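# Press the gauge pin on the yellow-magnet post

## Task

Find the post on the checking fixture that has a yellow magnet on it, drive that post's gauge pin fully in and keep it fully in for one second (after that the spring may return it). Do not disturb the other three pins, and do not move the magnet.

## Robot and tools

Robot: two six-joint arms, left_arm and right_arm, each ending in a two-finger parallel gripper (85 mm max opening) with a wrist camera. Cameras: cam_left_wrist and cam_right_wrist, each 896x504. There are no fixed cameras.

Frames. Scene frame: origin at table-top height midway between the arms, +z up, +x out over the table, left_arm on the +y side. The arm names do not match image left and right. Reported hand positions, orientations (quat_wxyz) and velocities are in each arm's own base frame. Left base sits near (+0.060, +0.928, 0) m and right base near (-0.064, -0.817, 0) m, each turned only slightly about z. Offsets you command are along the gripper's own axes: fingers point along +z, fingers open and close along y, and a camera block juts about 10 cm toward +x. end_effector_position is the point between the closed pads; closed fingertips extend about 19 mm past it.

The 18-number row. Both arms share one list: numbers 1-9 are left_arm dx, dy, dz, rx, ry, rz, gripper position, force_limit, speed; numbers 10-18 are the same for right_arm. All values are in [-1, 1]. The six pose numbers are an offset, not a pose: they count from that arm's Hand target as it stood when the action or move began, in the Hand target's own axes. 1.0 equals 0.6 m for dx, dy, dz and 180 degrees for rx, ry, rz, which together form one rotation vector. Sending the same offset twice moves the hand twice. All zeros for an arm re-requests its current Hand target (useful when the hand rests short of it). Gripper position is absolute: +1 fully open, about -0.8 pads touching, -1 close until blocked. force_limit and speed scale grip strength and finger speed (about 20, 85, 150 mm/s at -1, 0, +1); both start at +1. To leave a gripper unchanged, resend its last three numbers, since 0 is a real command.

Tools.
execute_actions(actions, cameras): actions is a list of up to 15 action tables; each table has up to 15 rows, one per 1/30 s step, and a short table holds its last row to fill 15 steps. Every row in a table counts from the same start pose. Each action takes 0.5 s. Images return only when actions is empty or cameras names them.
move(target, speed, blend, stop_force, zero, blocking, cameras): a straight-line path for each gripper. target is one 18-number row or a list of up to 15 rows, all offsets counted from the same starting Hand targets. speed in m/s (0.002 to 4.2, default 0.25; rotation up to twice that in rad/s), one value or one per target. blend in metres rounds corners in a list. stop_force in N (6 to 120) ends an arm's path when its wrist sensor feels that much extra push against the motion; it cannot be combined with blocking=false and is unreliable if the gripper also rotates. zero (default true) re-zeroes the sensor before the move. Paths ignore obstacles; whole move capped at 10 s. The result adds a move: line such as done, off_target, moving, held or fault, plus limits=paced (pose clipped) or limits=held (steps withheld).
wait(seconds 0-10): let time pass while arms keep their last command; ideal for the one-second hold.
stop(): brakes a running move.
zoom_image(camera, region [x0,y0,x1,y1] in pixels, at most 504 on each side): enlarges part of the latest image of that camera.
zero_wrist_force(arm): re-zeroes that arm's force/torque sensor.
read_manual(section): licence text only.
finished_scene(scene): ends the scene; the goal must hold at that moment. The first scene is practice.

Results. Each call returns robot state: end_effector_position (m), quaternion, velocities (omitted when joints read within noise), Hand target (the last commanded pose after clipping; next offsets count from it), Joint positions and torques, Wrist force and Wrist torque in the gripper's axes (plus a peak line), gripper object_status (0 moving, 1 blocked while opening, 2 blocked while closing, 3 reached target or pads met), position_measured in counts (3 open, 230 pads together), Tool commands, motor temperatures. Action calls also list hand positions at some steps. Camera calibration (K, distortion, T_world_to_cam) is in each arm's base frame for wrist cameras.

Motion limits. Each step the commanded orientation is clipped to 32 degrees from the measured one. Motion trails commands by about 0.2 s; joint speeds are capped. Avoid paths close to an arm's own base. A hand near the first joint's axis can swing the whole arm.

Pressing safely. The arms are stiff: aim only slightly past the contact, go slowly, and use stop_force for the approach, then back off by commanding a target behind the gripper (without stop_force). An arm stops for 10 s if net outside force reaches roughly 150 N (plus or minus 25) or joint contact torque hits its limit (wrist joints 98.4 N m, elbow 398, shoulder 678). A pushed arm keeps pressing until commanded away. Do not let the arms touch each other, hit the fixture hard, knock the magnet or other pins, or let anything leave the table. Motors heat when pushing or stretched; at 85 °C the arm brakes for 30-60 s. Thinking time lets the scene run on, so keep replies brief while pressing.

Each tool is called after ">>>" as a command line: name --argument value for each argument, lists and objects as JSON in quotes; but a table of rows of numbers goes row by row, as --pt "numbers of a row", without its own name.

## Session

>>> execute_actions --actions '[]'

Scene clock: 0.00 s.
left_arm: end_effector_position=(+0.6452, +0.5338, +0.3687) position_measured=3 object_status=3 end_effector_quat_wxyz=(+0.054, +0.895, -0.431, +0.101) | right_arm: end_effector_position=(+1.0094, -0.4085, +0.1239) position_measured=3 object_status=3 end_effector_quat_wxyz=(+0.497, -0.362, -0.574, -0.541)
Joint positions: left_arm=[0.541 -1.507 2.094 -2.179 -1.799 -1.706] | right_arm=[2.693 -2.576 -1.22 -2.623 2.507 -0.374]
Joint velocities: within noise
Joint torques (N m): no reading
Motor temperatures (°C): left_arm=[24 36 26 39 35 34] | right_arm=[29 36 36 38 34 39]
Wrist force (N): no reading
Wrist torque (N m): no reading
Wrist force, peak (N): no reading
Hand target: left_arm +0.6452, +0.5338, +0.3687; +0.054, +0.895, -0.431, +0.101 | right_arm +1.0094, -0.4085, +0.1239; +0.497, -0.362, -0.574, -0.541
Tool commands: left_gripper/position=+1.0 left_gripper/force_limit=+1.0 left_gripper/speed=+1.0 right_gripper/position=+1.0 right_gripper/force_limit=+1.0 right_gripper/speed=+1.0

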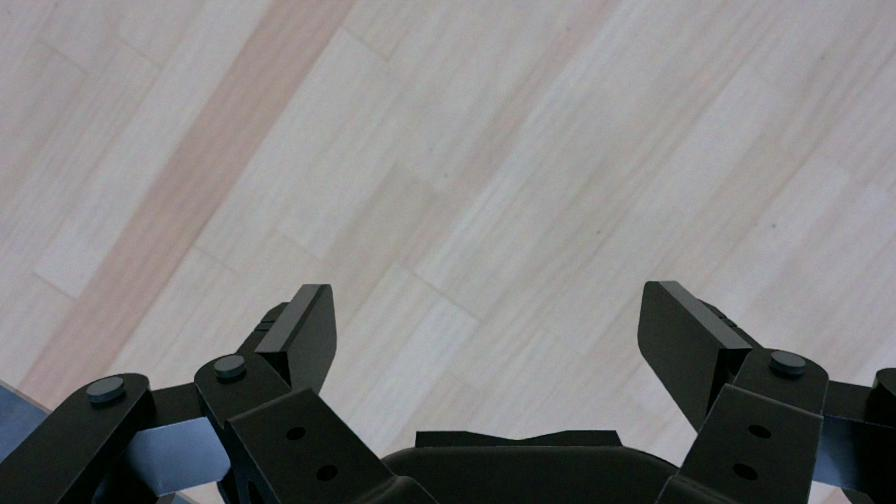

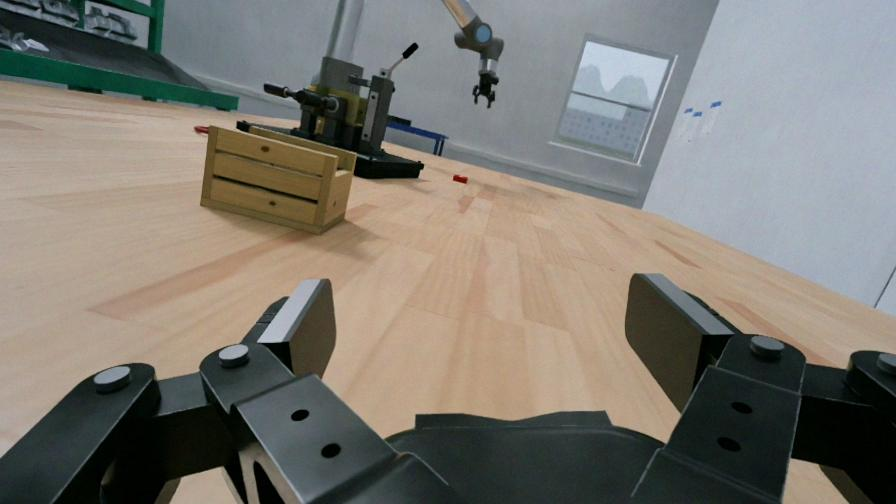

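>>> zoom_image --camera "cam_right_wrist" --region '[180, 0, 520, 250]'

Scaled by 1.482 from the camera's 896x504 image, which has a finer 1280x720 frame.

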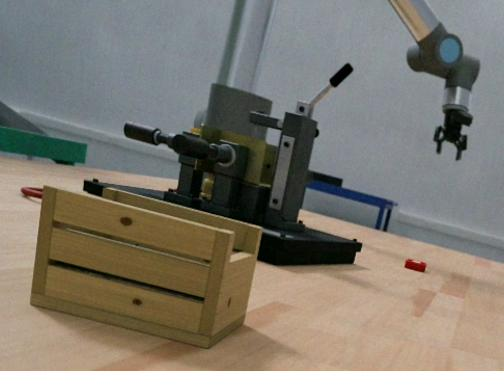

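>>> move --pt "0 0 0 0 0 0 1 1 1 0.5015 0.0512 0.0545 0 -0.03 0 1 1 1" --pt "0 0 0 0 0 0 1 1 1 0.498 -0.0528 0.988 0 -0.06 0 1 1 1" --blend '[0.1,0]' --speed '[0.5]' --cameras '["cam_right_wrist"]'

speed must be one number or one for each of the 2 targets, got a list of 1; nothing of the call was run

>>> move --pt "0 0 0 0 0 0 1 1 1 0.5015 0.0512 0.0545 0 -0.03 0 1 1 1" --pt "0 0 0 0 0 0 1 1 1 0.498 -0.0528 0.988 0 -0.06 0 1 1 1" --blend '[0.1,0]' --speed 0.4 --cameras '["cam_right_wrist"]'

Scene clock: 5.30 s.
left_arm: end_effector_position=(+0.6452, +0.5338, +0.3687) position_measured=3 object_status=3 end_effector_quat_wxyz=(+0.054, +0.895, -0.431, +0.101) | right_arm: end_effector_position=(+0.8002, +0.1310, +0.4507) position_measured=3 object_status=3 end_effector_quat_wxyz=(-0.442, +0.411, +0.618, +0.505)
Joint positions: left_arm=[0.541 -1.507 2.094 -2.179 -1.799 -1.706] | right_arm=[3.142 -1.791 -2.046 -1.795 2.976 0.38]
Joint torques (N m): left_arm=[5.04 -99.79 -93.38 -10.9 -0.41 -1.11] | right_arm=[21.02 137.81 63.82 10.97 -1.24 4.6]
Wrist force (N): left_arm=[0.2 -0.2 -0.3] | right_arm=[-2.0 1.6 0.7]
Wrist torque (N m): left_arm=[-0.04 -0.03 0.00] | right_arm=[0.55 0.45 -0.15]
Wrist force, peak (N): left_arm=[0.5 -0.5 0.0] | right_arm=[-1.2 0.2 5.4]
Hand target: left_arm +0.6452, +0.5338, +0.3687; +0.054, +0.895, -0.431, +0.101 | right_arm +0.8002, +0.1311, +0.4506; -0.441, +0.411, +0.618, +0.505
Off the commanded pose: left_arm 0.000 m, 0 deg | right_arm 0.000 m, 0 deg.
move: done
camera_calibration:
cam_right_wrist: T_world_to_cam=[[0.959882, 0.15894, 0.231007, -0.880771], [0.275313, -0.377935, -0.88395, 0.243474], [-0.0531889, 0.912087, -0.406532, 0.232794], [0, 0, 0, 1]] pos_world=[0.790787, 0.019678, 0.513321]
Images, in order (width x height): cam_right_wrist 896x504.

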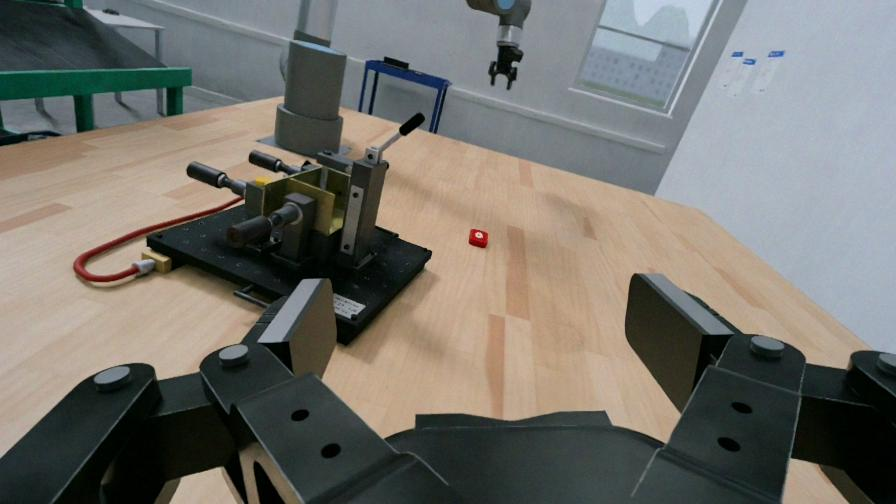

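>>> zoom_image --camera "cam_right_wrist" --region '[140, 90, 460, 350]'

Scaled by 1.575 from the camera's 896x504 image, which has a finer 1280x720 frame.

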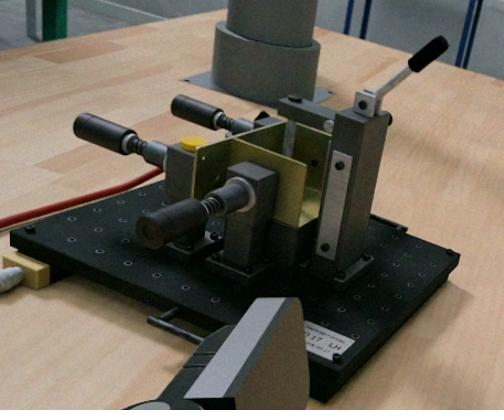

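>>> move --target '[0,0,0,0,0,0,1,1,1,0.398,-0.822,0.833,-0.1993,-0.1281,0.1388,1,1,1]' --speed 0.35 --cameras '["cam_right_wrist"]'

Scene clock: 11.63 s.
left_arm: end_effector_position=(+0.6452, +0.5338, +0.3687) position_measured=3 object_status=3 end_effector_quat_wxyz=(+0.054, +0.895, -0.431, +0.101) | right_arm: end_effector_position=(+0.1998, +0.5636, +0.5006) position_measured=3 object_status=3 end_effector_quat_wxyz=(-0.262, +0.736, +0.407, +0.472)
Joint positions: left_arm=[0.541 -1.507 2.094 -2.179 -1.799 -1.706] | right_arm=[5.305 -1.193 -2.359 -3.575 5.693 0.753]
Joint torques (N m): left_arm=[-3.59 -100.15 -92.17 -9.87 -0.89 -0.31] | right_arm=[17.17 -31 95.59 -9.39 9.29 4.93]
Wrist force (N): left_arm=[0.0 -0.4 -0.2] | right_arm=[-0.4 1.1 0.8]
Wrist torque (N m): left_arm=[-0.07 0.00 0.00] | right_arm=[0.63 0.31 -0.26]
Wrist force, peak (N): left_arm=[0.1 -0.4 -0.4] | right_arm=[-2.9 3.7 -1.5]
Hand target: left_arm +0.6452, +0.5338, +0.3687; +0.054, +0.895, -0.431, +0.101 | right_arm +0.1997, +0.5636, +0.5006; -0.262, +0.736, +0.407, +0.472
Off the commanded pose: left_arm 0.000 m, 0 deg | right_arm 0.000 m, 0 deg.
move: done
camera_calibration:
cam_right_wrist: T_world_to_cam=[[0.844261, -0.534984, -0.0318594, 0.161087], [-0.386455, -0.566523, -0.727808, 0.776662], [0.371317, 0.626772, -0.685041, 0.042022], [0, 0, 0, 1]] pos_world=[0.148541, 0.499838, 0.599179]
Images, in order (width x height): cam_right_wrist 896x504.

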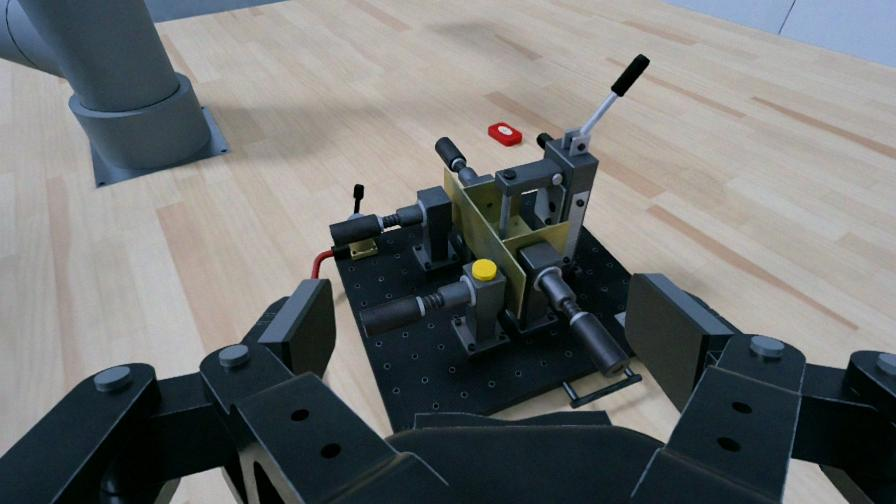

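>>> zoom_image --camera "cam_right_wrist" --region '[320, 130, 660, 440]'

>>> zoom_image --camera "cam_right_wrist" --region '[340, 230, 560, 380]'

Scaled by 1.482 from the camera's 896x504 image, which has a finer 1280x720 frame.

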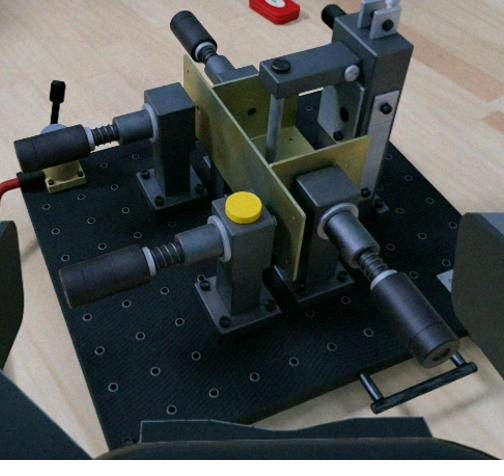

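Scaled by 2.291 from the camera's 896x504 image, which has a finer 1280x720 frame.

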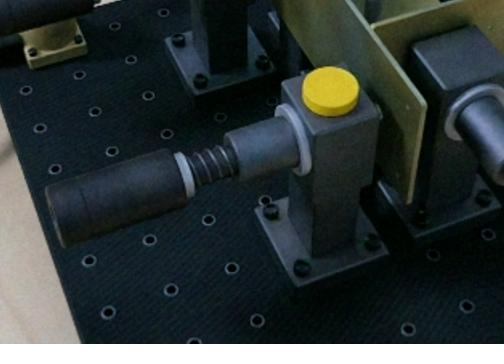

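>>> move --target '[0,0,0,0,0,0,1,1,1,-0.173,-0.3193,0.5468,-0.213,-0.3191,0.3312,-1,-1,0]' --speed 0.3 --cameras '["cam_right_wrist"]'

Scene clock: 19.97 s.
left_arm: end_effector_position=(+0.6452, +0.5338, +0.3687) position_measured=3 object_status=3 end_effector_quat_wxyz=(+0.054, +0.895, -0.431, +0.101) | right_arm: end_effector_position=(+0.1725, +0.8816, +0.2700) position_measured=232 object_status=3 end_effector_quat_wxyz=(+0.000, +0.997, -0.083, -0.001)
Joint positions: left_arm=[0.541 -1.507 2.094 -2.179 -1.799 -1.706] | right_arm=[4.744 -2.075 -1.623 -4.157 4.711 1.768]
Joint torques (N m): left_arm=[3.92 -102.49 -93.29 -10.38 -1.14 -0.75] | right_arm=[-23.66 151.4 86.19 -13.98 -4.3 5.78]
Wrist force (N): left_arm=[0.1 0.1 -0.1] | right_arm=[-1.7 3.7 1.5]
Wrist torque (N m): left_arm=[0.02 -0.01 0.00] | right_arm=[1.70 0.46 -0.52]
Wrist force, peak (N): left_arm=[-0.1 -0.6 -0.2] | right_arm=[-2.0 4.1 1.1]
Hand target: left_arm +0.6452, +0.5338, +0.3687; +0.054, +0.895, -0.431, +0.101 | right_arm +0.1725, +0.8817, +0.2700; +0.000, +0.997, -0.083, -0.001
Off the commanded pose: left_arm 0.000 m, 0 deg | right_arm 0.000 m, 0 deg.
move: done
camera_calibration:
cam_right_wrist: T_world_to_cam=[[-0.194441, -0.980891, -0.00670346, 0.912319], [-0.929142, 0.181983, 0.321834, -0.071309], [-0.314465, 0.0688061, -0.946772, 0.375688], [0, 0, 0, 1]] pos_world=[0.229276, 0.882013, 0.384756]
Images, in order (width x height): cam_right_wrist 896x504.

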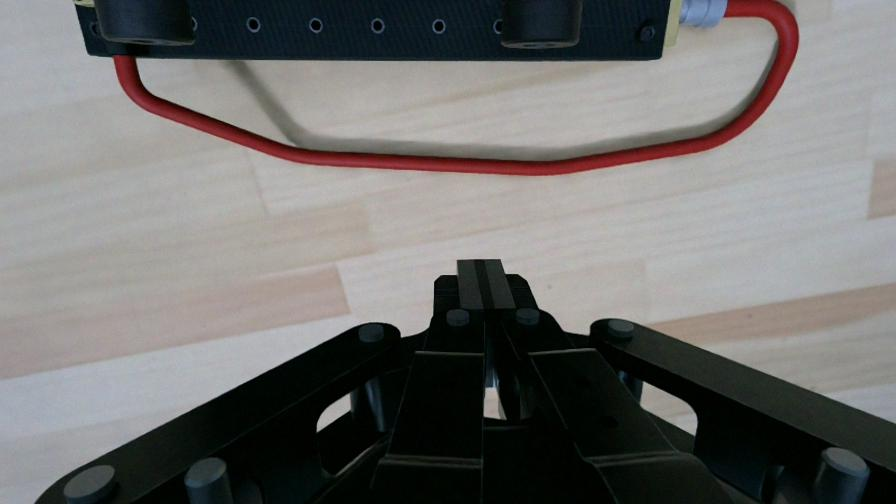

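>>> move --target '[0,0,0,0,0,0,1,1,1,0.004,0.051,0.155,0,0,0,-1,-1,0]' --speed 0.15 --cameras '["cam_right_wrist"]'

Scene clock: 23.40 s.
left_arm: end_effector_position=(+0.6452, +0.5338, +0.3687) position_measured=3 object_status=3 end_effector_quat_wxyz=(+0.054, +0.895, -0.431, +0.101) | right_arm: end_effector_position=(+0.1696, +0.8511, +0.1771) position_measured=232 object_status=3 end_effector_quat_wxyz=(+0.000, +0.997, -0.083, -0.001)
Joint positions: left_arm=[0.541 -1.507 2.094 -2.179 -1.799 -1.706] | right_arm=[4.749 -2.108 -1.722 -4.024 4.71 1.773]
Joint torques (N m): left_arm=[-2.34 -101.46 -92.05 -9.82 -0.66 -1.26] | right_arm=[19.92 150.58 48.56 -3.7 -0.02 4.55]
Wrist force (N): left_arm=[-0.1 -0.2 0.1] | right_arm=[-2.3 3.6 1.4]
Wrist torque (N m): left_arm=[-0.03 0.01 0.00] | right_arm=[1.66 0.63 -0.60]
Wrist force, peak (N): left_arm=[0.1 -0.5 -0.2] | right_arm=[-2.1 4.0 3.7]
Hand target: left_arm +0.6452, +0.5338, +0.3687; +0.054, +0.895, -0.431, +0.101 | right_arm +0.1696, +0.8510, +0.1770; +0.000, +0.997, -0.083, -0.001
Off the commanded pose: left_arm 0.000 m, 0 deg | right_arm 0.000 m, 0 deg.
move: done
camera_calibration:
cam_right_wrist: T_world_to_cam=[[-0.194629, -0.980855, -0.00659382, 0.881215], [-0.929033, 0.182181, 0.322038, -0.0387148], [-0.314671, 0.0688036, -0.946704, 0.28898], [0, 0, 0, 1]] pos_world=[0.226476, 0.851514, 0.291857]
Images, in order (width x height): cam_right_wrist 896x504.

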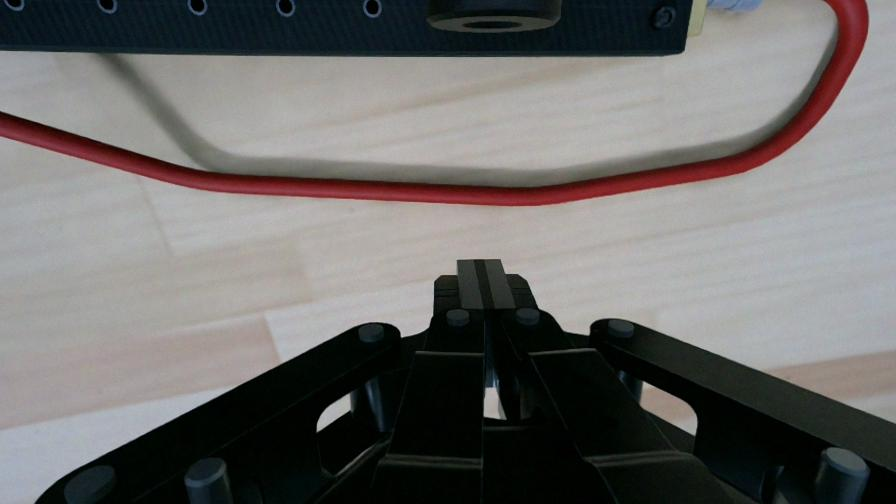

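>>> move --target '[0,0,0,0,0,0,1,1,1,0.0867,0.0015,0,0,0,0,-1,-1,0]' --speed 0.1 --cameras '["cam_right_wrist"]'

>>> move --target '[0,0,0,0,0,0,1,1,1,0.0833,0,0,0,0,0,-1,-1,0]' --speed 0.012 --stop_force 50 --cameras '["cam_right_wrist"]'

Scene clock: 25.00 s.
left_arm: end_effector_position=(+0.6452, +0.5338, +0.3687) position_measured=3 object_status=3 end_effector_quat_wxyz=(+0.054, +0.895, -0.431, +0.101) | right_arm: end_effector_position=(+0.2206, +0.8416, +0.1769) position_measured=232 object_status=3 end_effector_quat_wxyz=(+0.000, +0.997, -0.083, -0.001)
Joint positions: left_arm=[0.541 -1.507 2.094 -2.179 -1.799 -1.706] | right_arm=[4.688 -2.11 -1.719 -4.026 4.71 1.713]
Joint torques (N m): left_arm=[0.26 -99.24 -93.66 -10.98 -1.28 -0.96] | right_arm=[-13.51 145.63 78.15 -13.56 -0.96 -5.05]
Wrist force (N): left_arm=[0.1 -0.1 0.0] | right_arm=[-1.5 3.6 2.0]
Wrist torque (N m): left_arm=[-0.02 -0.02 0.00] | right_arm=[1.66 0.52 -0.17]
Wrist force, peak (N): left_arm=[-0.4 -0.2 0.2] | right_arm=[-3.9 3.3 1.4]
Hand target: left_arm +0.6452, +0.5338, +0.3687; +0.054, +0.895, -0.431, +0.101 | right_arm +0.2207, +0.8415, +0.1769; +0.000, +0.997, -0.083, -0.001
Off the commanded pose: left_arm 0.000 m, 0 deg | right_arm 0.000 m, 0 deg.
move: done
camera_calibration:
cam_right_wrist: T_world_to_cam=[[-0.194617, -0.980857, -0.00661769, 0.881827], [-0.929065, 0.182169, 0.32195, 0.0105056], [-0.314582, 0.0688054, -0.946733, 0.305475], [0, 0, 0, 1]] pos_world=[0.277476, 0.842014, 0.291657]
Images, in order (width x height): cam_right_wrist 896x504.

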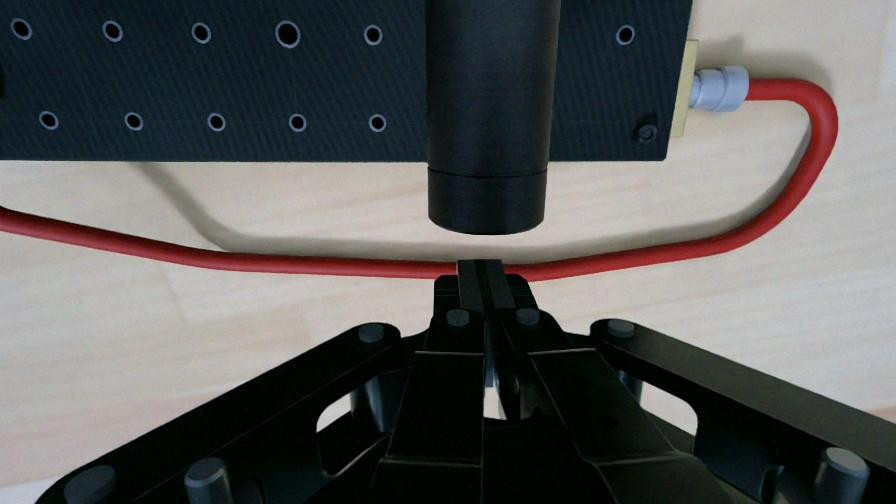

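Scene clock: 28.83 s.
left_arm: end_effector_position=(+0.6452, +0.5338, +0.3687) position_measured=3 object_status=3 end_effector_quat_wxyz=(+0.054, +0.895, -0.431, +0.101) | right_arm: end_effector_position=(+0.2526, +0.8362, +0.1768) position_measured=232 object_status=3 end_effector_quat_wxyz=(+0.000, +0.997, -0.083, -0.001)
Joint positions: left_arm=[0.541 -1.507 2.094 -2.179 -1.799 -1.706] | right_arm=[4.65 -2.114 -1.713 -4.028 4.71 1.675]
Joint torques (N m): left_arm=[-1.63 -101.13 -92.64 -10.72 -0.58 -0.96] | right_arm=[-24.73 175.45 51.52 -5.19 22.07 4.25]
Wrist force (N): left_arm=[-0.1 0.0 0.0] | right_arm=[-50.1 10.1 -3.8]
Wrist torque (N m): left_arm=[0.00 0.02 0.00] | right_arm=[1.67 0.45 -0.05]
Wrist force, peak (N): left_arm=[-0.2 -0.5 0.1] | right_arm=[-77.7 12.3 -1.6]
Hand target: left_arm +0.6452, +0.5338, +0.3687; +0.054, +0.895, -0.431, +0.101 | right_arm +0.2526, +0.8362, +0.1768; +0.000, +0.997, -0.083, -0.001 (not the last commanded pose)
Off the commanded pose: left_arm 0.000 m, 0 deg | right_arm 0.018 m, 0 deg.
move: contact (right_arm)
camera_calibration:
cam_right_wrist: T_world_to_cam=[[-0.194616, -0.980857, -0.00661814, 0.882757], [-0.929066, 0.182168, 0.32195, 0.0412528], [-0.314582, 0.0688054, -0.946733, 0.315818], [0, 0, 0, 1]] pos_world=[0.309476, 0.836614, 0.291557]
Images, in order (width x height): cam_right_wrist 896x504.

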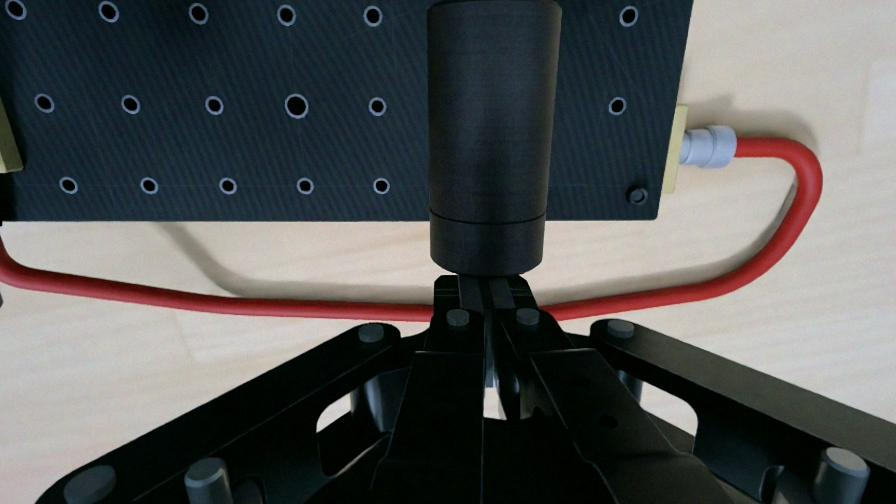

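>>> move --target '[0,0,0,0,0,0,1,1,1,-0.005,0,0,0,0,0,-1,-1,0]' --speed 0.05

>>> move --target '[0,0,0,0,0,0,1,1,1,-0.01,0,0,0,0,0,-1,-1,0]' --speed 0.05

>>> move --target '[0,0,0,0,0,0,1,1,1,0.01,0,0,0,0,0,-1,-1,0]' --speed 0.02

>>> move --target '[0,0,0,0,0,0,1,1,1,0.005,0,0,0,0,0,-1,-1,0]' --speed 0.02

Scene clock: 29.97 s.
left_arm: end_effector_position=(+0.6452, +0.5338, +0.3687) position_measured=3 object_status=3 end_effector_quat_wxyz=(+0.054, +0.895, -0.431, +0.101) | right_arm: end_effector_position=(+0.2497, +0.8367, +0.1768) position_measured=232 object_status=3 end_effector_quat_wxyz=(+0.000, +0.997, -0.083, -0.001)
Joint positions: left_arm=[0.541 -1.507 2.094 -2.179 -1.799 -1.706] | right_arm=[4.654 -2.113 -1.713 -4.028 4.71 1.678]
Joint torques (N m): left_arm=[0.84 -99.22 -92.31 -10.7 -0.31 -0.57] | right_arm=[2.12 185.46 47.15 -4.05 -0.37 4.64]
Wrist force (N): left_arm=[0.2 -0.1 -0.1] | right_arm=[-12.1 2.2 1.9]
Wrist torque (N m): left_arm=[-0.01 -0.03 0.00] | right_arm=[1.77 0.46 -0.54]
Wrist force, peak (N): left_arm=[0.0 0.4 -0.4] | right_arm=[-49.9 10.4 -3.7]
Hand target: left_arm +0.6452, +0.5338, +0.3687; +0.054, +0.895, -0.431, +0.101 | right_arm +0.2496, +0.8367, +0.1768; +0.000, +0.997, -0.083, -0.001
Off the commanded pose: left_arm 0.000 m, 0 deg | right_arm 0.000 m, 0 deg.
move: done

Scene clock: 30.67 s.
left_arm: end_effector_position=(+0.6452, +0.5338, +0.3687) position_measured=3 object_status=3 end_effector_quat_wxyz=(+0.054, +0.895, -0.431, +0.101) | right_arm: end_effector_position=(+0.2438, +0.8377, +0.1768) position_measured=232 object_status=3 end_effector_quat_wxyz=(+0.000, +0.997, -0.083, -0.001)
Joint positions: left_arm=[0.541 -1.507 2.094 -2.179 -1.799 -1.706] | right_arm=[4.661 -2.113 -1.714 -4.028 4.71 1.685]
Joint torques (N m): left_arm=[-1.37 -97.51 -93.7 -11.09 -0.7 -0.69] | right_arm=[11.28 182.47 52.07 -4.77 -1.15 2.96]
Wrist force (N): left_arm=[0.0 -0.1 -0.4] | right_arm=[-9.3 2.2 6.6]
Wrist torque (N m): left_arm=[-0.02 0.00 0.00] | right_arm=[1.79 0.27 -0.56]
Wrist force, peak (N): left_arm=[-0.2 -0.5 -0.1] | right_arm=[-12.1 1.9 1.8]
Hand target: left_arm +0.6452, +0.5338, +0.3687; +0.054, +0.895, -0.431, +0.101 | right_arm +0.2437, +0.8377, +0.1769; +0.000, +0.997, -0.083, -0.001
Off the commanded pose: left_arm 0.000 m, 0 deg | right_arm 0.000 m, 0 deg.
move: done

Scene clock: 31.37 s.
left_arm: end_effector_position=(+0.6452, +0.5338, +0.3687) position_measured=3 object_status=3 end_effector_quat_wxyz=(+0.054, +0.895, -0.431, +0.101) | right_arm: end_effector_position=(+0.2494, +0.8367, +0.1769) position_measured=232 object_status=3 end_effector_quat_wxyz=(+0.000, +0.997, -0.083, -0.001)
Joint positions: left_arm=[0.541 -1.507 2.094 -2.179 -1.799 -1.706] | right_arm=[4.654 -2.113 -1.713 -4.028 4.71 1.678]
Joint torques (N m): left_arm=[-1.08 -101.46 -92.32 -10.5 -0.85 -0.38] | right_arm=[-35.79 144.11 77.95 -12.69 0.74 -5.51]
Wrist force (N): left_arm=[0.2 -0.1 -0.1] | right_arm=[-12.8 6.9 5.2]
Wrist torque (N m): left_arm=[-0.01 -0.03 0.00] | right_arm=[1.81 0.29 -0.07]
Wrist force, peak (N): left_arm=[-0.2 -0.3 -0.3] | right_arm=[-13.0 7.1 5.6]
Hand target: left_arm +0.6452, +0.5338, +0.3687; +0.054, +0.895, -0.431, +0.101 | right_arm +0.2496, +0.8367, +0.1768; +0.000, +0.997, -0.083, -0.001
Off the commanded pose: left_arm 0.000 m, 0 deg | right_arm 0.000 m, 0 deg.
move: done

Scene clock: 32.07 s.
left_arm: end_effector_position=(+0.6452, +0.5338, +0.3687) position_measured=3 object_status=3 end_effector_quat_wxyz=(+0.054, +0.895, -0.431, +0.101) | right_arm: end_effector_position=(+0.2524, +0.8362, +0.1768) position_measured=232 object_status=3 end_effector_quat_wxyz=(+0.000, +0.997, -0.083, -0.001)
Joint positions: left_arm=[0.541 -1.507 2.094 -2.179 -1.799 -1.706] | right_arm=[4.651 -2.114 -1.713 -4.028 4.71 1.675]
Joint torques (N m): left_arm=[4.3 -99.56 -91.48 -10 -0.38 -0.03] | right_arm=[-49.11 143.31 81.55 -12.97 4.83 -6.84]
Wrist force (N): left_arm=[-0.2 -0.1 0.1] | right_arm=[-29.8 8.2 3.5]
Wrist torque (N m): left_arm=[-0.01 0.03 0.00] | right_arm=[1.77 0.26 0.03]
Wrist force, peak (N): left_arm=[0.1 -0.4 -0.1] | right_arm=[-29.8 8.2 3.5]
Hand target: left_arm +0.6452, +0.5338, +0.3687; +0.054, +0.895, -0.431, +0.101 | right_arm +0.2526, +0.8362, +0.1768; +0.000, +0.997, -0.083, -0.001
Off the commanded pose: left_arm 0.000 m, 0 deg | right_arm 0.000 m, 0 deg.
move: done

>>> finished_scene --scene 1

The scene is finished: the task was done.


## Next scene

The same job, from a new start.

>>> execute_actions --actions '[]'

Scene clock: 0.00 s.
left_arm: end_effector_position=(+1.6020, +0.5513, +0.3701) position_measured=3 object_status=3 end_effector_quat_wxyz=(-0.049, +0.940, +0.190, +0.279) | right_arm: end_effector_position=(+0.4481, +0.4679, +0.3319) position_measured=3 object_status=3 end_effector_quat_wxyz=(-0.272, +0.502, +0.649, +0.503)
Joint positions: left_arm=[0.193 -0.686 0.985 -2.439 -1.472 -3.319] | right_arm=[4.007 -1.969 -2.772 1.193 2.076 2.519]
Joint velocities: within noise
Joint torques (N m): no reading
Motor temperatures (°C): left_arm=[24 35 26 38 34 34] | right_arm=[28 35 36 37 34 38]
Wrist force (N): no reading
Wrist torque (N m): no reading
Wrist force, peak (N): no reading
Hand target: left_arm +1.6020, +0.5513, +0.3701; -0.049, +0.940, +0.190, +0.279 | right_arm +0.4481, +0.4679, +0.3319; -0.272, +0.502, +0.649, +0.503
Tool commands: left_gripper/position=+1.0 left_gripper/force_limit=+1.0 left_gripper/speed=+1.0 right_gripper/position=+1.0 right_gripper/force_limit=+1.0 right_gripper/speed=+1.0
camera_calibration:
cam_left_wrist: T_world_to_cam=[[0.359759, -0.933045, -0.000644322, -0.0546982], [-0.905937, -0.349141, -0.239538, 1.75183], [0.223274, 0.0867594, -0.970887, 0.0836019], [0, 0, 0, 1]] pos_world=[1.58806, 0.553346, 0.500761]
cam_right_wrist: T_world_to_cam=[[0.936397, -0.0141338, 0.350658, -0.517198], [0.256442, -0.654562, -0.711187, 0.443258], [0.239579, 0.755877, -0.609305, -0.132345], [0, 0, 0, 1]] pos_world=[0.40234, 0.382866, 0.41596]

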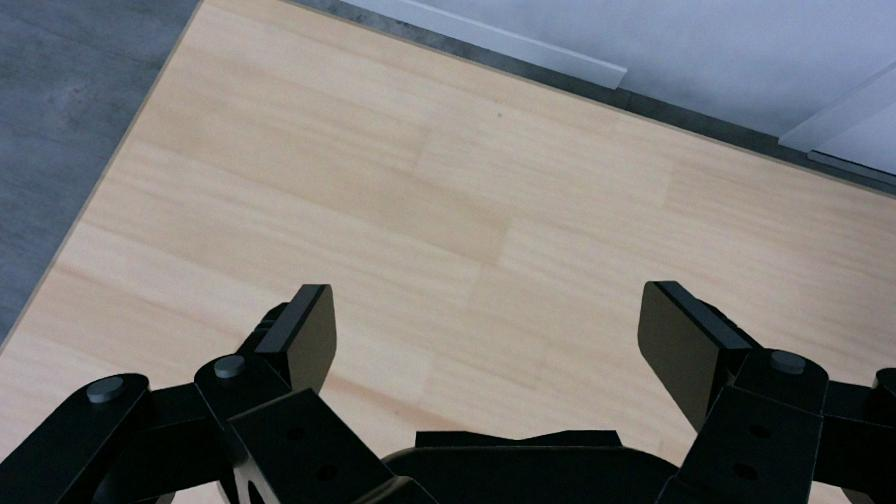

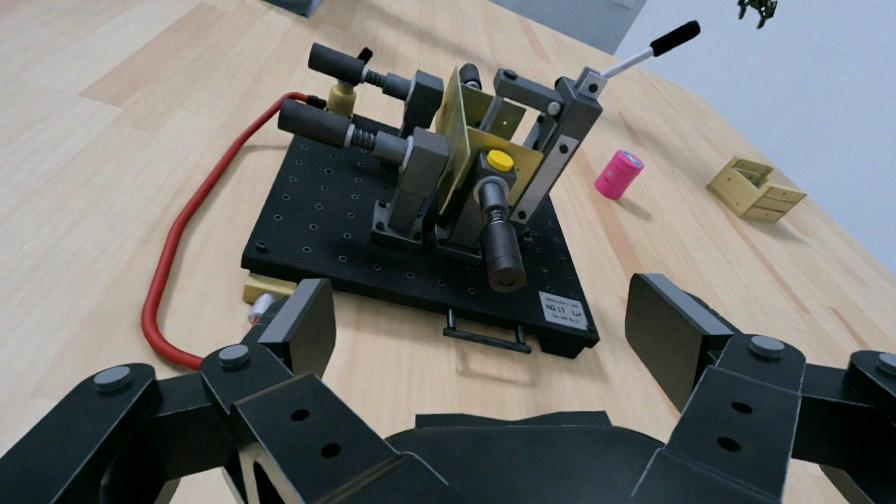

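>>> zoom_image --camera "cam_right_wrist" --region '[420, 130, 580, 310]'

Scaled by 2.800 from the camera's 896x504 image, which has a finer 1280x720 frame.

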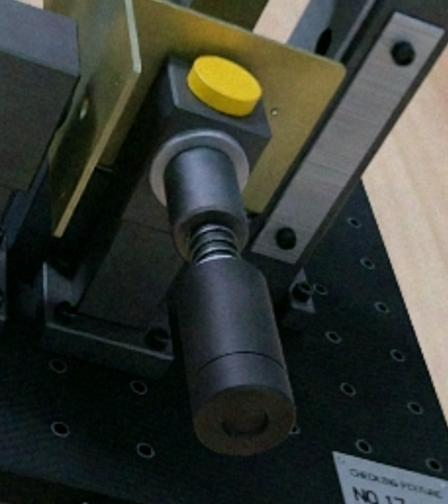

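>>> move --target '[0,0,0,0,0,0,1,1,1,-0.1743,0.0688,0.3895,0.1147,-0.3711,0.065,-1,-1,0]' --speed 0.4 --cameras '["cam_right_wrist"]'

Scene clock: 4.80 s.
left_arm: end_effector_position=(+1.6020, +0.5513, +0.3701) position_measured=3 object_status=3 end_effector_quat_wxyz=(-0.049, +0.940, +0.190, +0.279) | right_arm: end_effector_position=(+0.5582, +0.6442, +0.1768) position_measured=232 object_status=3 end_effector_quat_wxyz=(+0.000, +0.700, +0.714, +0.000)
Joint positions: left_arm=[0.193 -0.686 0.985 -2.439 -1.472 -3.319] | right_arm=[4.236 -1.809 -2.21 -0.695 1.571 2.646]
Joint torques (N m): left_arm=[1.06 -277.37 -104.92 -11.12 0.72 -0.83] | right_arm=[22.54 93.38 91.24 5.42 -4.08 5.56]
Wrist force (N): left_arm=[0.4 0.2 -0.1] | right_arm=[-1.7 2.4 0.5]
Wrist torque (N m): left_arm=[0.03 -0.07 0.00] | right_arm=[1.41 0.54 -0.81]
Wrist force, peak (N): left_arm=[0.6 -0.5 -0.3] | right_arm=[0.6 3.1 1.6]
Hand target: left_arm +1.6020, +0.5513, +0.3701; -0.049, +0.940, +0.190, +0.279 | right_arm +0.5582, +0.6442, +0.1768; +0.000, +0.700, +0.714, -0.001
Off the commanded pose: left_arm 0.000 m, 0 deg | right_arm 0.000 m, 0 deg.
move: done
camera_calibration:
cam_right_wrist: T_world_to_cam=[[0.999916, -0.0100856, -0.00814451, -0.537949], [-0.006938, -0.94706, 0.320982, 0.573054], [-0.0109506, -0.320899, -0.94705, 0.506809], [0, 0, 0, 1]] pos_world=[0.54743, 0.699925, 0.291652]
Images, in order (width x height): cam_right_wrist 896x504.

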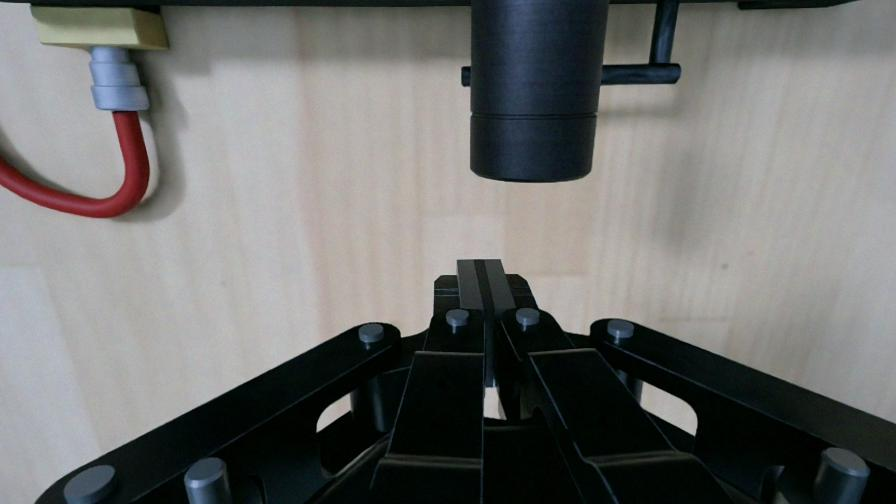

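>>> move --pt "0 0 0 0 0 0 1 1 1 0.0333 0.02 0 0 0 0 -1 -1 0" --pt "0 0 0 0 0 0 1 1 1 0.1033 0.02 0 0 0 0 -1 -1 0" --speed '[0.08,0.018]' --stop_force 35 --cameras '["cam_right_wrist"]'

Scene clock: 10.47 s.
left_arm: end_effector_position=(+1.6020, +0.5513, +0.3701) position_measured=3 object_status=3 end_effector_quat_wxyz=(-0.049, +0.940, +0.190, +0.279) | right_arm: end_effector_position=(+0.5693, +0.6906, +0.1768) position_measured=232 object_status=3 end_effector_quat_wxyz=(+0.000, +0.700, +0.714, -0.001)
Joint positions: left_arm=[0.193 -0.686 0.985 -2.439 -1.472 -3.319] | right_arm=[4.249 -1.849 -2.151 -0.713 1.571 2.659]
Joint torques (N m): left_arm=[1.94 -271.76 -102.88 -11.3 0.79 -0.62] | right_arm=[-11.95 152.86 78.1 19.54 5.7 -7.17]
Wrist force (N): left_arm=[0.3 0.0 -0.1] | right_arm=[-19.6 1.2 4.0]
Wrist torque (N m): left_arm=[0.01 -0.04 0.00] | right_arm=[1.35 0.55 -0.61]
Wrist force, peak (N): left_arm=[0.6 -0.3 -0.3] | right_arm=[-72.8 4.2 -14.3]
Hand target: left_arm +1.6020, +0.5513, +0.3701; -0.049, +0.940, +0.190, +0.279 | right_arm +0.5693, +0.6905, +0.1767; +0.000, +0.700, +0.714, -0.001 (not the last commanded pose)
Off the commanded pose: left_arm 0.000 m, 0 deg | right_arm 0.016 m, 0 deg.
move: contact (right_arm); path passed 1 of 2 targets
camera_calibration:
cam_right_wrist: T_world_to_cam=[[0.999916, -0.0100889, -0.00814134, -0.54858], [-0.00693976, -0.946988, 0.321193, 0.616993], [-0.0109502, -0.321109, -0.946979, 0.521862], [0, 0, 0, 1]] pos_world=[0.55853, 0.746325, 0.291553]
Images, in order (width x height): cam_right_wrist 896x504.

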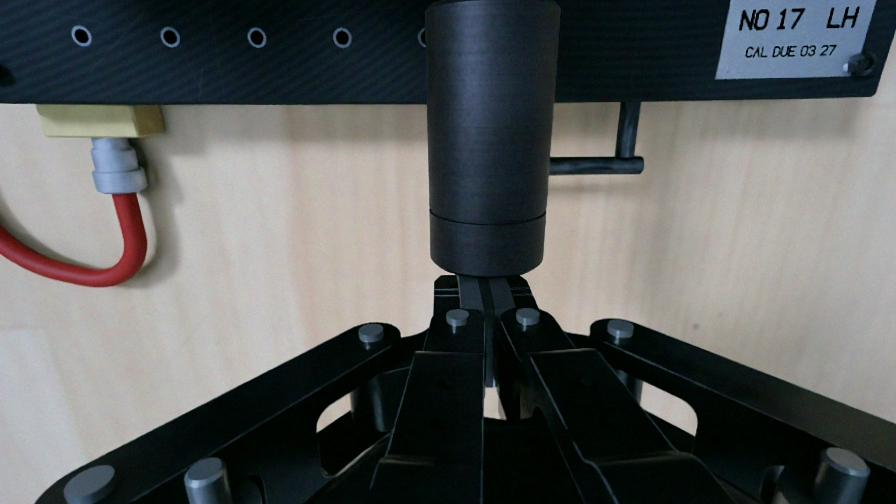

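>>> move --target '[0,0,0,0,0,0,1,1,1,0.0025,0,0,0,0,0,-1,-1,0]' --speed 0.01

Scene clock: 11.40 s.
left_arm: end_effector_position=(+1.6020, +0.5513, +0.3701) position_measured=3 object_status=3 end_effector_quat_wxyz=(-0.049, +0.940, +0.190, +0.279) | right_arm: end_effector_position=(+0.5693, +0.6915, +0.1766) position_measured=232 object_status=3 end_effector_quat_wxyz=(+0.000, +0.700, +0.714, -0.001)
Joint positions: left_arm=[0.193 -0.686 0.985 -2.439 -1.472 -3.319] | right_arm=[4.25 -1.85 -2.15 -0.714 1.571 2.659]
Joint torques (N m): left_arm=[-0.05 -271.39 -105.87 -12.22 0.79 -0.1] | right_arm=[99.76 78.48 183.11 39.66 16.49 5.47]
Wrist force (N): left_arm=[0.5 -0.1 -0.1] | right_arm=[-136.7 -4.2 -34.2]
Wrist torque (N m): left_arm=[-0.01 -0.08 0.00] | right_arm=[1.27 0.84 -0.67]
Wrist force, peak (N): left_arm=[0.5 -0.1 0.2] | right_arm=[-136.7 -4.2 -34.2]
Hand target: left_arm +1.6020, +0.5513, +0.3701; -0.049, +0.940, +0.190, +0.279 | right_arm +0.5692, +0.6920, +0.1767; +0.000, +0.700, +0.714, -0.001
Off the commanded pose: left_arm 0.000 m, 0 deg | right_arm 0.001 m, 0 deg.
move: done

>>> move --target '[0,0,0,0,0,0,1,1,1,-0.0019,0,0,0,0,0,-1,-1,0]' --speed 0.02

>>> wait --seconds 0.7

Scene clock: 12.03 s.
left_arm: end_effector_position=(+1.6020, +0.5513, +0.3701) position_measured=3 object_status=3 end_effector_quat_wxyz=(-0.049, +0.940, +0.190, +0.279) | right_arm: end_effector_position=(+0.5691, +0.6898, +0.1760) position_measured=232 object_status=3 end_effector_quat_wxyz=(+0.001, +0.700, +0.714, -0.001)
Joint positions: left_arm=[0.193 -0.686 0.985 -2.439 -1.472 -3.319] | right_arm=[4.25 -1.85 -2.151 -0.715 1.57 2.659]
Joint torques (N m): left_arm=[1.26 -276.96 -102.76 -11.49 1.49 -0.34] | right_arm=[5.47 118.96 83.4 10.48 0.76 0.27]
Wrist force (N): left_arm=[0.2 -0.2 -0.1] | right_arm=[-13.6 2.6 0.1]
Wrist torque (N m): left_arm=[-0.03 -0.03 0.00] | right_arm=[1.28 0.59 -0.45]
Wrist force, peak (N): left_arm=[0.3 -0.5 -0.2] | right_arm=[-144.3 -5.0 -36.3]
Hand target: left_arm +1.6020, +0.5513, +0.3701; -0.049, +0.940, +0.190, +0.279 | right_arm +0.5691, +0.6898, +0.1760; +0.001, +0.700, +0.714, -0.001 (not the last commanded pose)
Tool commands: left_gripper/position=+1.0 left_gripper/force_limit=+1.0 left_gripper/speed=+1.0 right_gripper/position=-1.0 right_gripper/force_limit=-1.0 right_gripper/speed=+0.003922
Off the commanded pose: left_arm 0.000 m, 0 deg.
FORCE FAULT: contact force on the right arm reached its limit, and that arm stopped. The contact can be on any part of that arm, not only on its tool. That arm ran no command of this call. That arm is still stopped at the end of this call. That arm stays stopped for about 9 more seconds. Until then a move that you send moves the other arm only, and its call returns only when the move has ended. Once the stop has ended, the next robot result says so. If the stop ends while you think or write, that arm runs what you send next, counted from a new Hand target: where the arm stands when the stop ends. While its stop runs, that arm takes no new command, but its gripper still runs the gripper command that each later call begins with. Until it ends, the stop uses up actions while you think or wait. An arm that is not stopped still takes commands.
move: fault (right_arm)

not run: an earlier result of this reply reported a stop or a fault. Calls in your next reply go to the robot.

>>> wait --seconds 8.8

Scene clock: 21.63 s.
left_arm: end_effector_position=(+1.6020, +0.5513, +0.3701) position_measured=3 object_status=3 end_effector_quat_wxyz=(-0.049, +0.940, +0.190, +0.279) | right_arm: end_effector_position=(+0.5691, +0.6898, +0.1760) position_measured=232 object_status=3 end_effector_quat_wxyz=(+0.001, +0.700, +0.714, -0.001)
Joint positions: left_arm=[0.193 -0.686 0.985 -2.439 -1.472 -3.319] | right_arm=[4.25 -1.85 -2.151 -0.715 1.57 2.659]
Joint torques (N m): left_arm=[-1.15 -271.45 -101.1 -11.01 1.32 -0.55] | right_arm=[7.1 121.08 84.1 10.05 0.75 -0.24]
Wrist force (N): left_arm=[0.1 -0.3 -0.2] | right_arm=[-13.4 2.7 0.4]
Wrist torque (N m): left_arm=[-0.05 -0.01 0.00] | right_arm=[1.31 0.56 -0.44]
Wrist force, peak (N): left_arm=[0.6 0.1 -0.2] | right_arm=[-14.2 2.9 0.3]
Hand target: left_arm +1.6020, +0.5513, +0.3701; -0.049, +0.940, +0.190, +0.279 | right_arm +0.5691, +0.6898, +0.1760; +0.001, +0.700, +0.714, -0.001 (not the last commanded pose)
Tool commands: left_gripper/position=+1.0 left_gripper/force_limit=+1.0 left_gripper/speed=+1.0 right_gripper/position=-1.0 right_gripper/force_limit=-1.0 right_gripper/speed=+0.003922
Off the commanded pose: left_arm 0.000 m, 0 deg.
FORCE FAULT, CONTINUED: the right arm's stop, for the force fault that an earlier result reported, is over. The rest of the stop counts as 19 of the actions that you can send in this scene. That arm's target is now where it stood when the stop ended, not its last command. That arm accepts commands again.
wait: 8.80 s; at rest from the start

>>> move --target '[0,0,0,0,0,0,1,1,1,0.005,0,0,0,0,0,-1,-1,0]' --speed 0.004 --stop_force 15

>>> wait --seconds 0.8

Scene clock: 22.70 s.
left_arm: end_effector_position=(+1.6020, +0.5513, +0.3701) position_measured=3 object_status=3 end_effector_quat_wxyz=(-0.049, +0.940, +0.190, +0.279) | right_arm: end_effector_position=(+0.5691, +0.6907, +0.1759) position_measured=232 object_status=3 end_effector_quat_wxyz=(+0.001, +0.700, +0.714, -0.001)
Joint positions: left_arm=[0.193 -0.686 0.985 -2.439 -1.472 -3.319] | right_arm=[4.25 -1.85 -2.15 -0.715 1.57 2.659]
Joint torques (N m): left_arm=[3.27 -278.12 -100.03 -11.49 1.6 -0.46] | right_arm=[11.05 133.31 79.95 22.48 2.22 -3.26]
Wrist force (N): left_arm=[0.3 -0.2 -0.2] | right_arm=[-36.2 1.7 -8.4]
Wrist torque (N m): left_arm=[-0.03 -0.05 -0.01] | right_arm=[1.29 0.74 -0.61]
Wrist force, peak (N): left_arm=[0.3 -0.3 -0.4] | right_arm=[-37.6 1.6 -8.4]
Hand target: left_arm +1.6020, +0.5513, +0.3701; -0.049, +0.940, +0.190, +0.279 | right_arm +0.5691, +0.6906, +0.1759; +0.001, +0.700, +0.714, -0.001 (not the last commanded pose)
Off the commanded pose: left_arm 0.000 m, 0 deg | right_arm 0.002 m, 0 deg.
move: contact (right_arm)

Scene clock: 23.50 s.
left_arm: end_effector_position=(+1.6020, +0.5513, +0.3701) position_measured=3 object_status=3 end_effector_quat_wxyz=(-0.049, +0.940, +0.190, +0.279) | right_arm: end_effector_position=(+0.5691, +0.6906, +0.1759) position_measured=232 object_status=3 end_effector_quat_wxyz=(+0.001, +0.700, +0.714, -0.001)
Joint positions: left_arm=[0.193 -0.686 0.985 -2.439 -1.472 -3.319] | right_arm=[4.25 -1.85 -2.15 -0.715 1.57 2.659]
Joint torques (N m): left_arm=[1.92 -270.11 -102.53 -10.49 1 -1.29] | right_arm=[2.36 140.87 75.66 22.23 3.44 -7.69]
Wrist force (N): left_arm=[0.2 -0.1 0.0] | right_arm=[-28.7 4.6 -5.0]
Wrist torque (N m): left_arm=[-0.02 -0.04 -0.01] | right_arm=[1.32 0.71 -0.60]
Wrist force, peak (N): left_arm=[0.3 -0.4 -0.1] | right_arm=[-35.4 1.8 -8.8]
Hand target: left_arm +1.6020, +0.5513, +0.3701; -0.049, +0.940, +0.190, +0.279 | right_arm +0.5691, +0.6906, +0.1759; +0.001, +0.700, +0.714, -0.001 (not the last commanded pose)
Tool commands: left_gripper/position=+1.0 left_gripper/force_limit=+1.0 left_gripper/speed=+1.0 right_gripper/position=-1.0 right_gripper/force_limit=-1.0 right_gripper/speed=+0.0
Off the commanded pose: left_arm 0.000 m, 0 deg | right_arm 0.002 m, 0 deg.
wait: 0.80 s; at rest by 0.17 s

>>> wait --seconds 0.2

>>> finished_scene --scene 2

Scene clock: 25.37 s.
left_arm: end_effector_position=(+1.6020, +0.5513, +0.3701) position_measured=3 object_status=3 end_effector_quat_wxyz=(-0.049, +0.940, +0.190, +0.279) | right_arm: end_effector_position=(+0.5691, +0.6906, +0.1759) position_measured=232 object_status=3 end_effector_quat_wxyz=(+0.001, +0.700, +0.714, -0.001)
Joint positions: left_arm=[0.193 -0.686 0.985 -2.439 -1.472 -3.319] | right_arm=[4.25 -1.85 -2.15 -0.715 1.57 2.659]
Joint torques (N m): left_arm=[2.72 -274.48 -102.13 -11.75 1.46 -1.18] | right_arm=[-8.42 145.18 78.87 18.07 6.9 -7.61]
Wrist force (N): left_arm=[0.6 0.0 0.0] | right_arm=[-26.7 4.1 -3.2]
Wrist torque (N m): left_arm=[0.00 -0.10 0.00] | right_arm=[1.33 0.66 -0.60]
Wrist force, peak (N): left_arm=[0.7 -0.2 0.0] | right_arm=[-28.4 4.6 -4.7]
Hand target: left_arm +1.6020, +0.5513, +0.3701; -0.049, +0.940, +0.190, +0.279 | right_arm +0.5691, +0.6906, +0.1759; +0.001, +0.700, +0.714, -0.001 (not the last commanded pose)
Tool commands: left_gripper/position=+1.0 left_gripper/force_limit=+1.0 left_gripper/speed=+1.0 right_gripper/position=-1.0 right_gripper/force_limit=-1.0 right_gripper/speed=+0.0
Off the commanded pose: left_arm 0.000 m, 0 deg | right_arm 0.002 m, 0 deg.
wait: 0.20 s; at rest from the start

The scene is finished: the task was done.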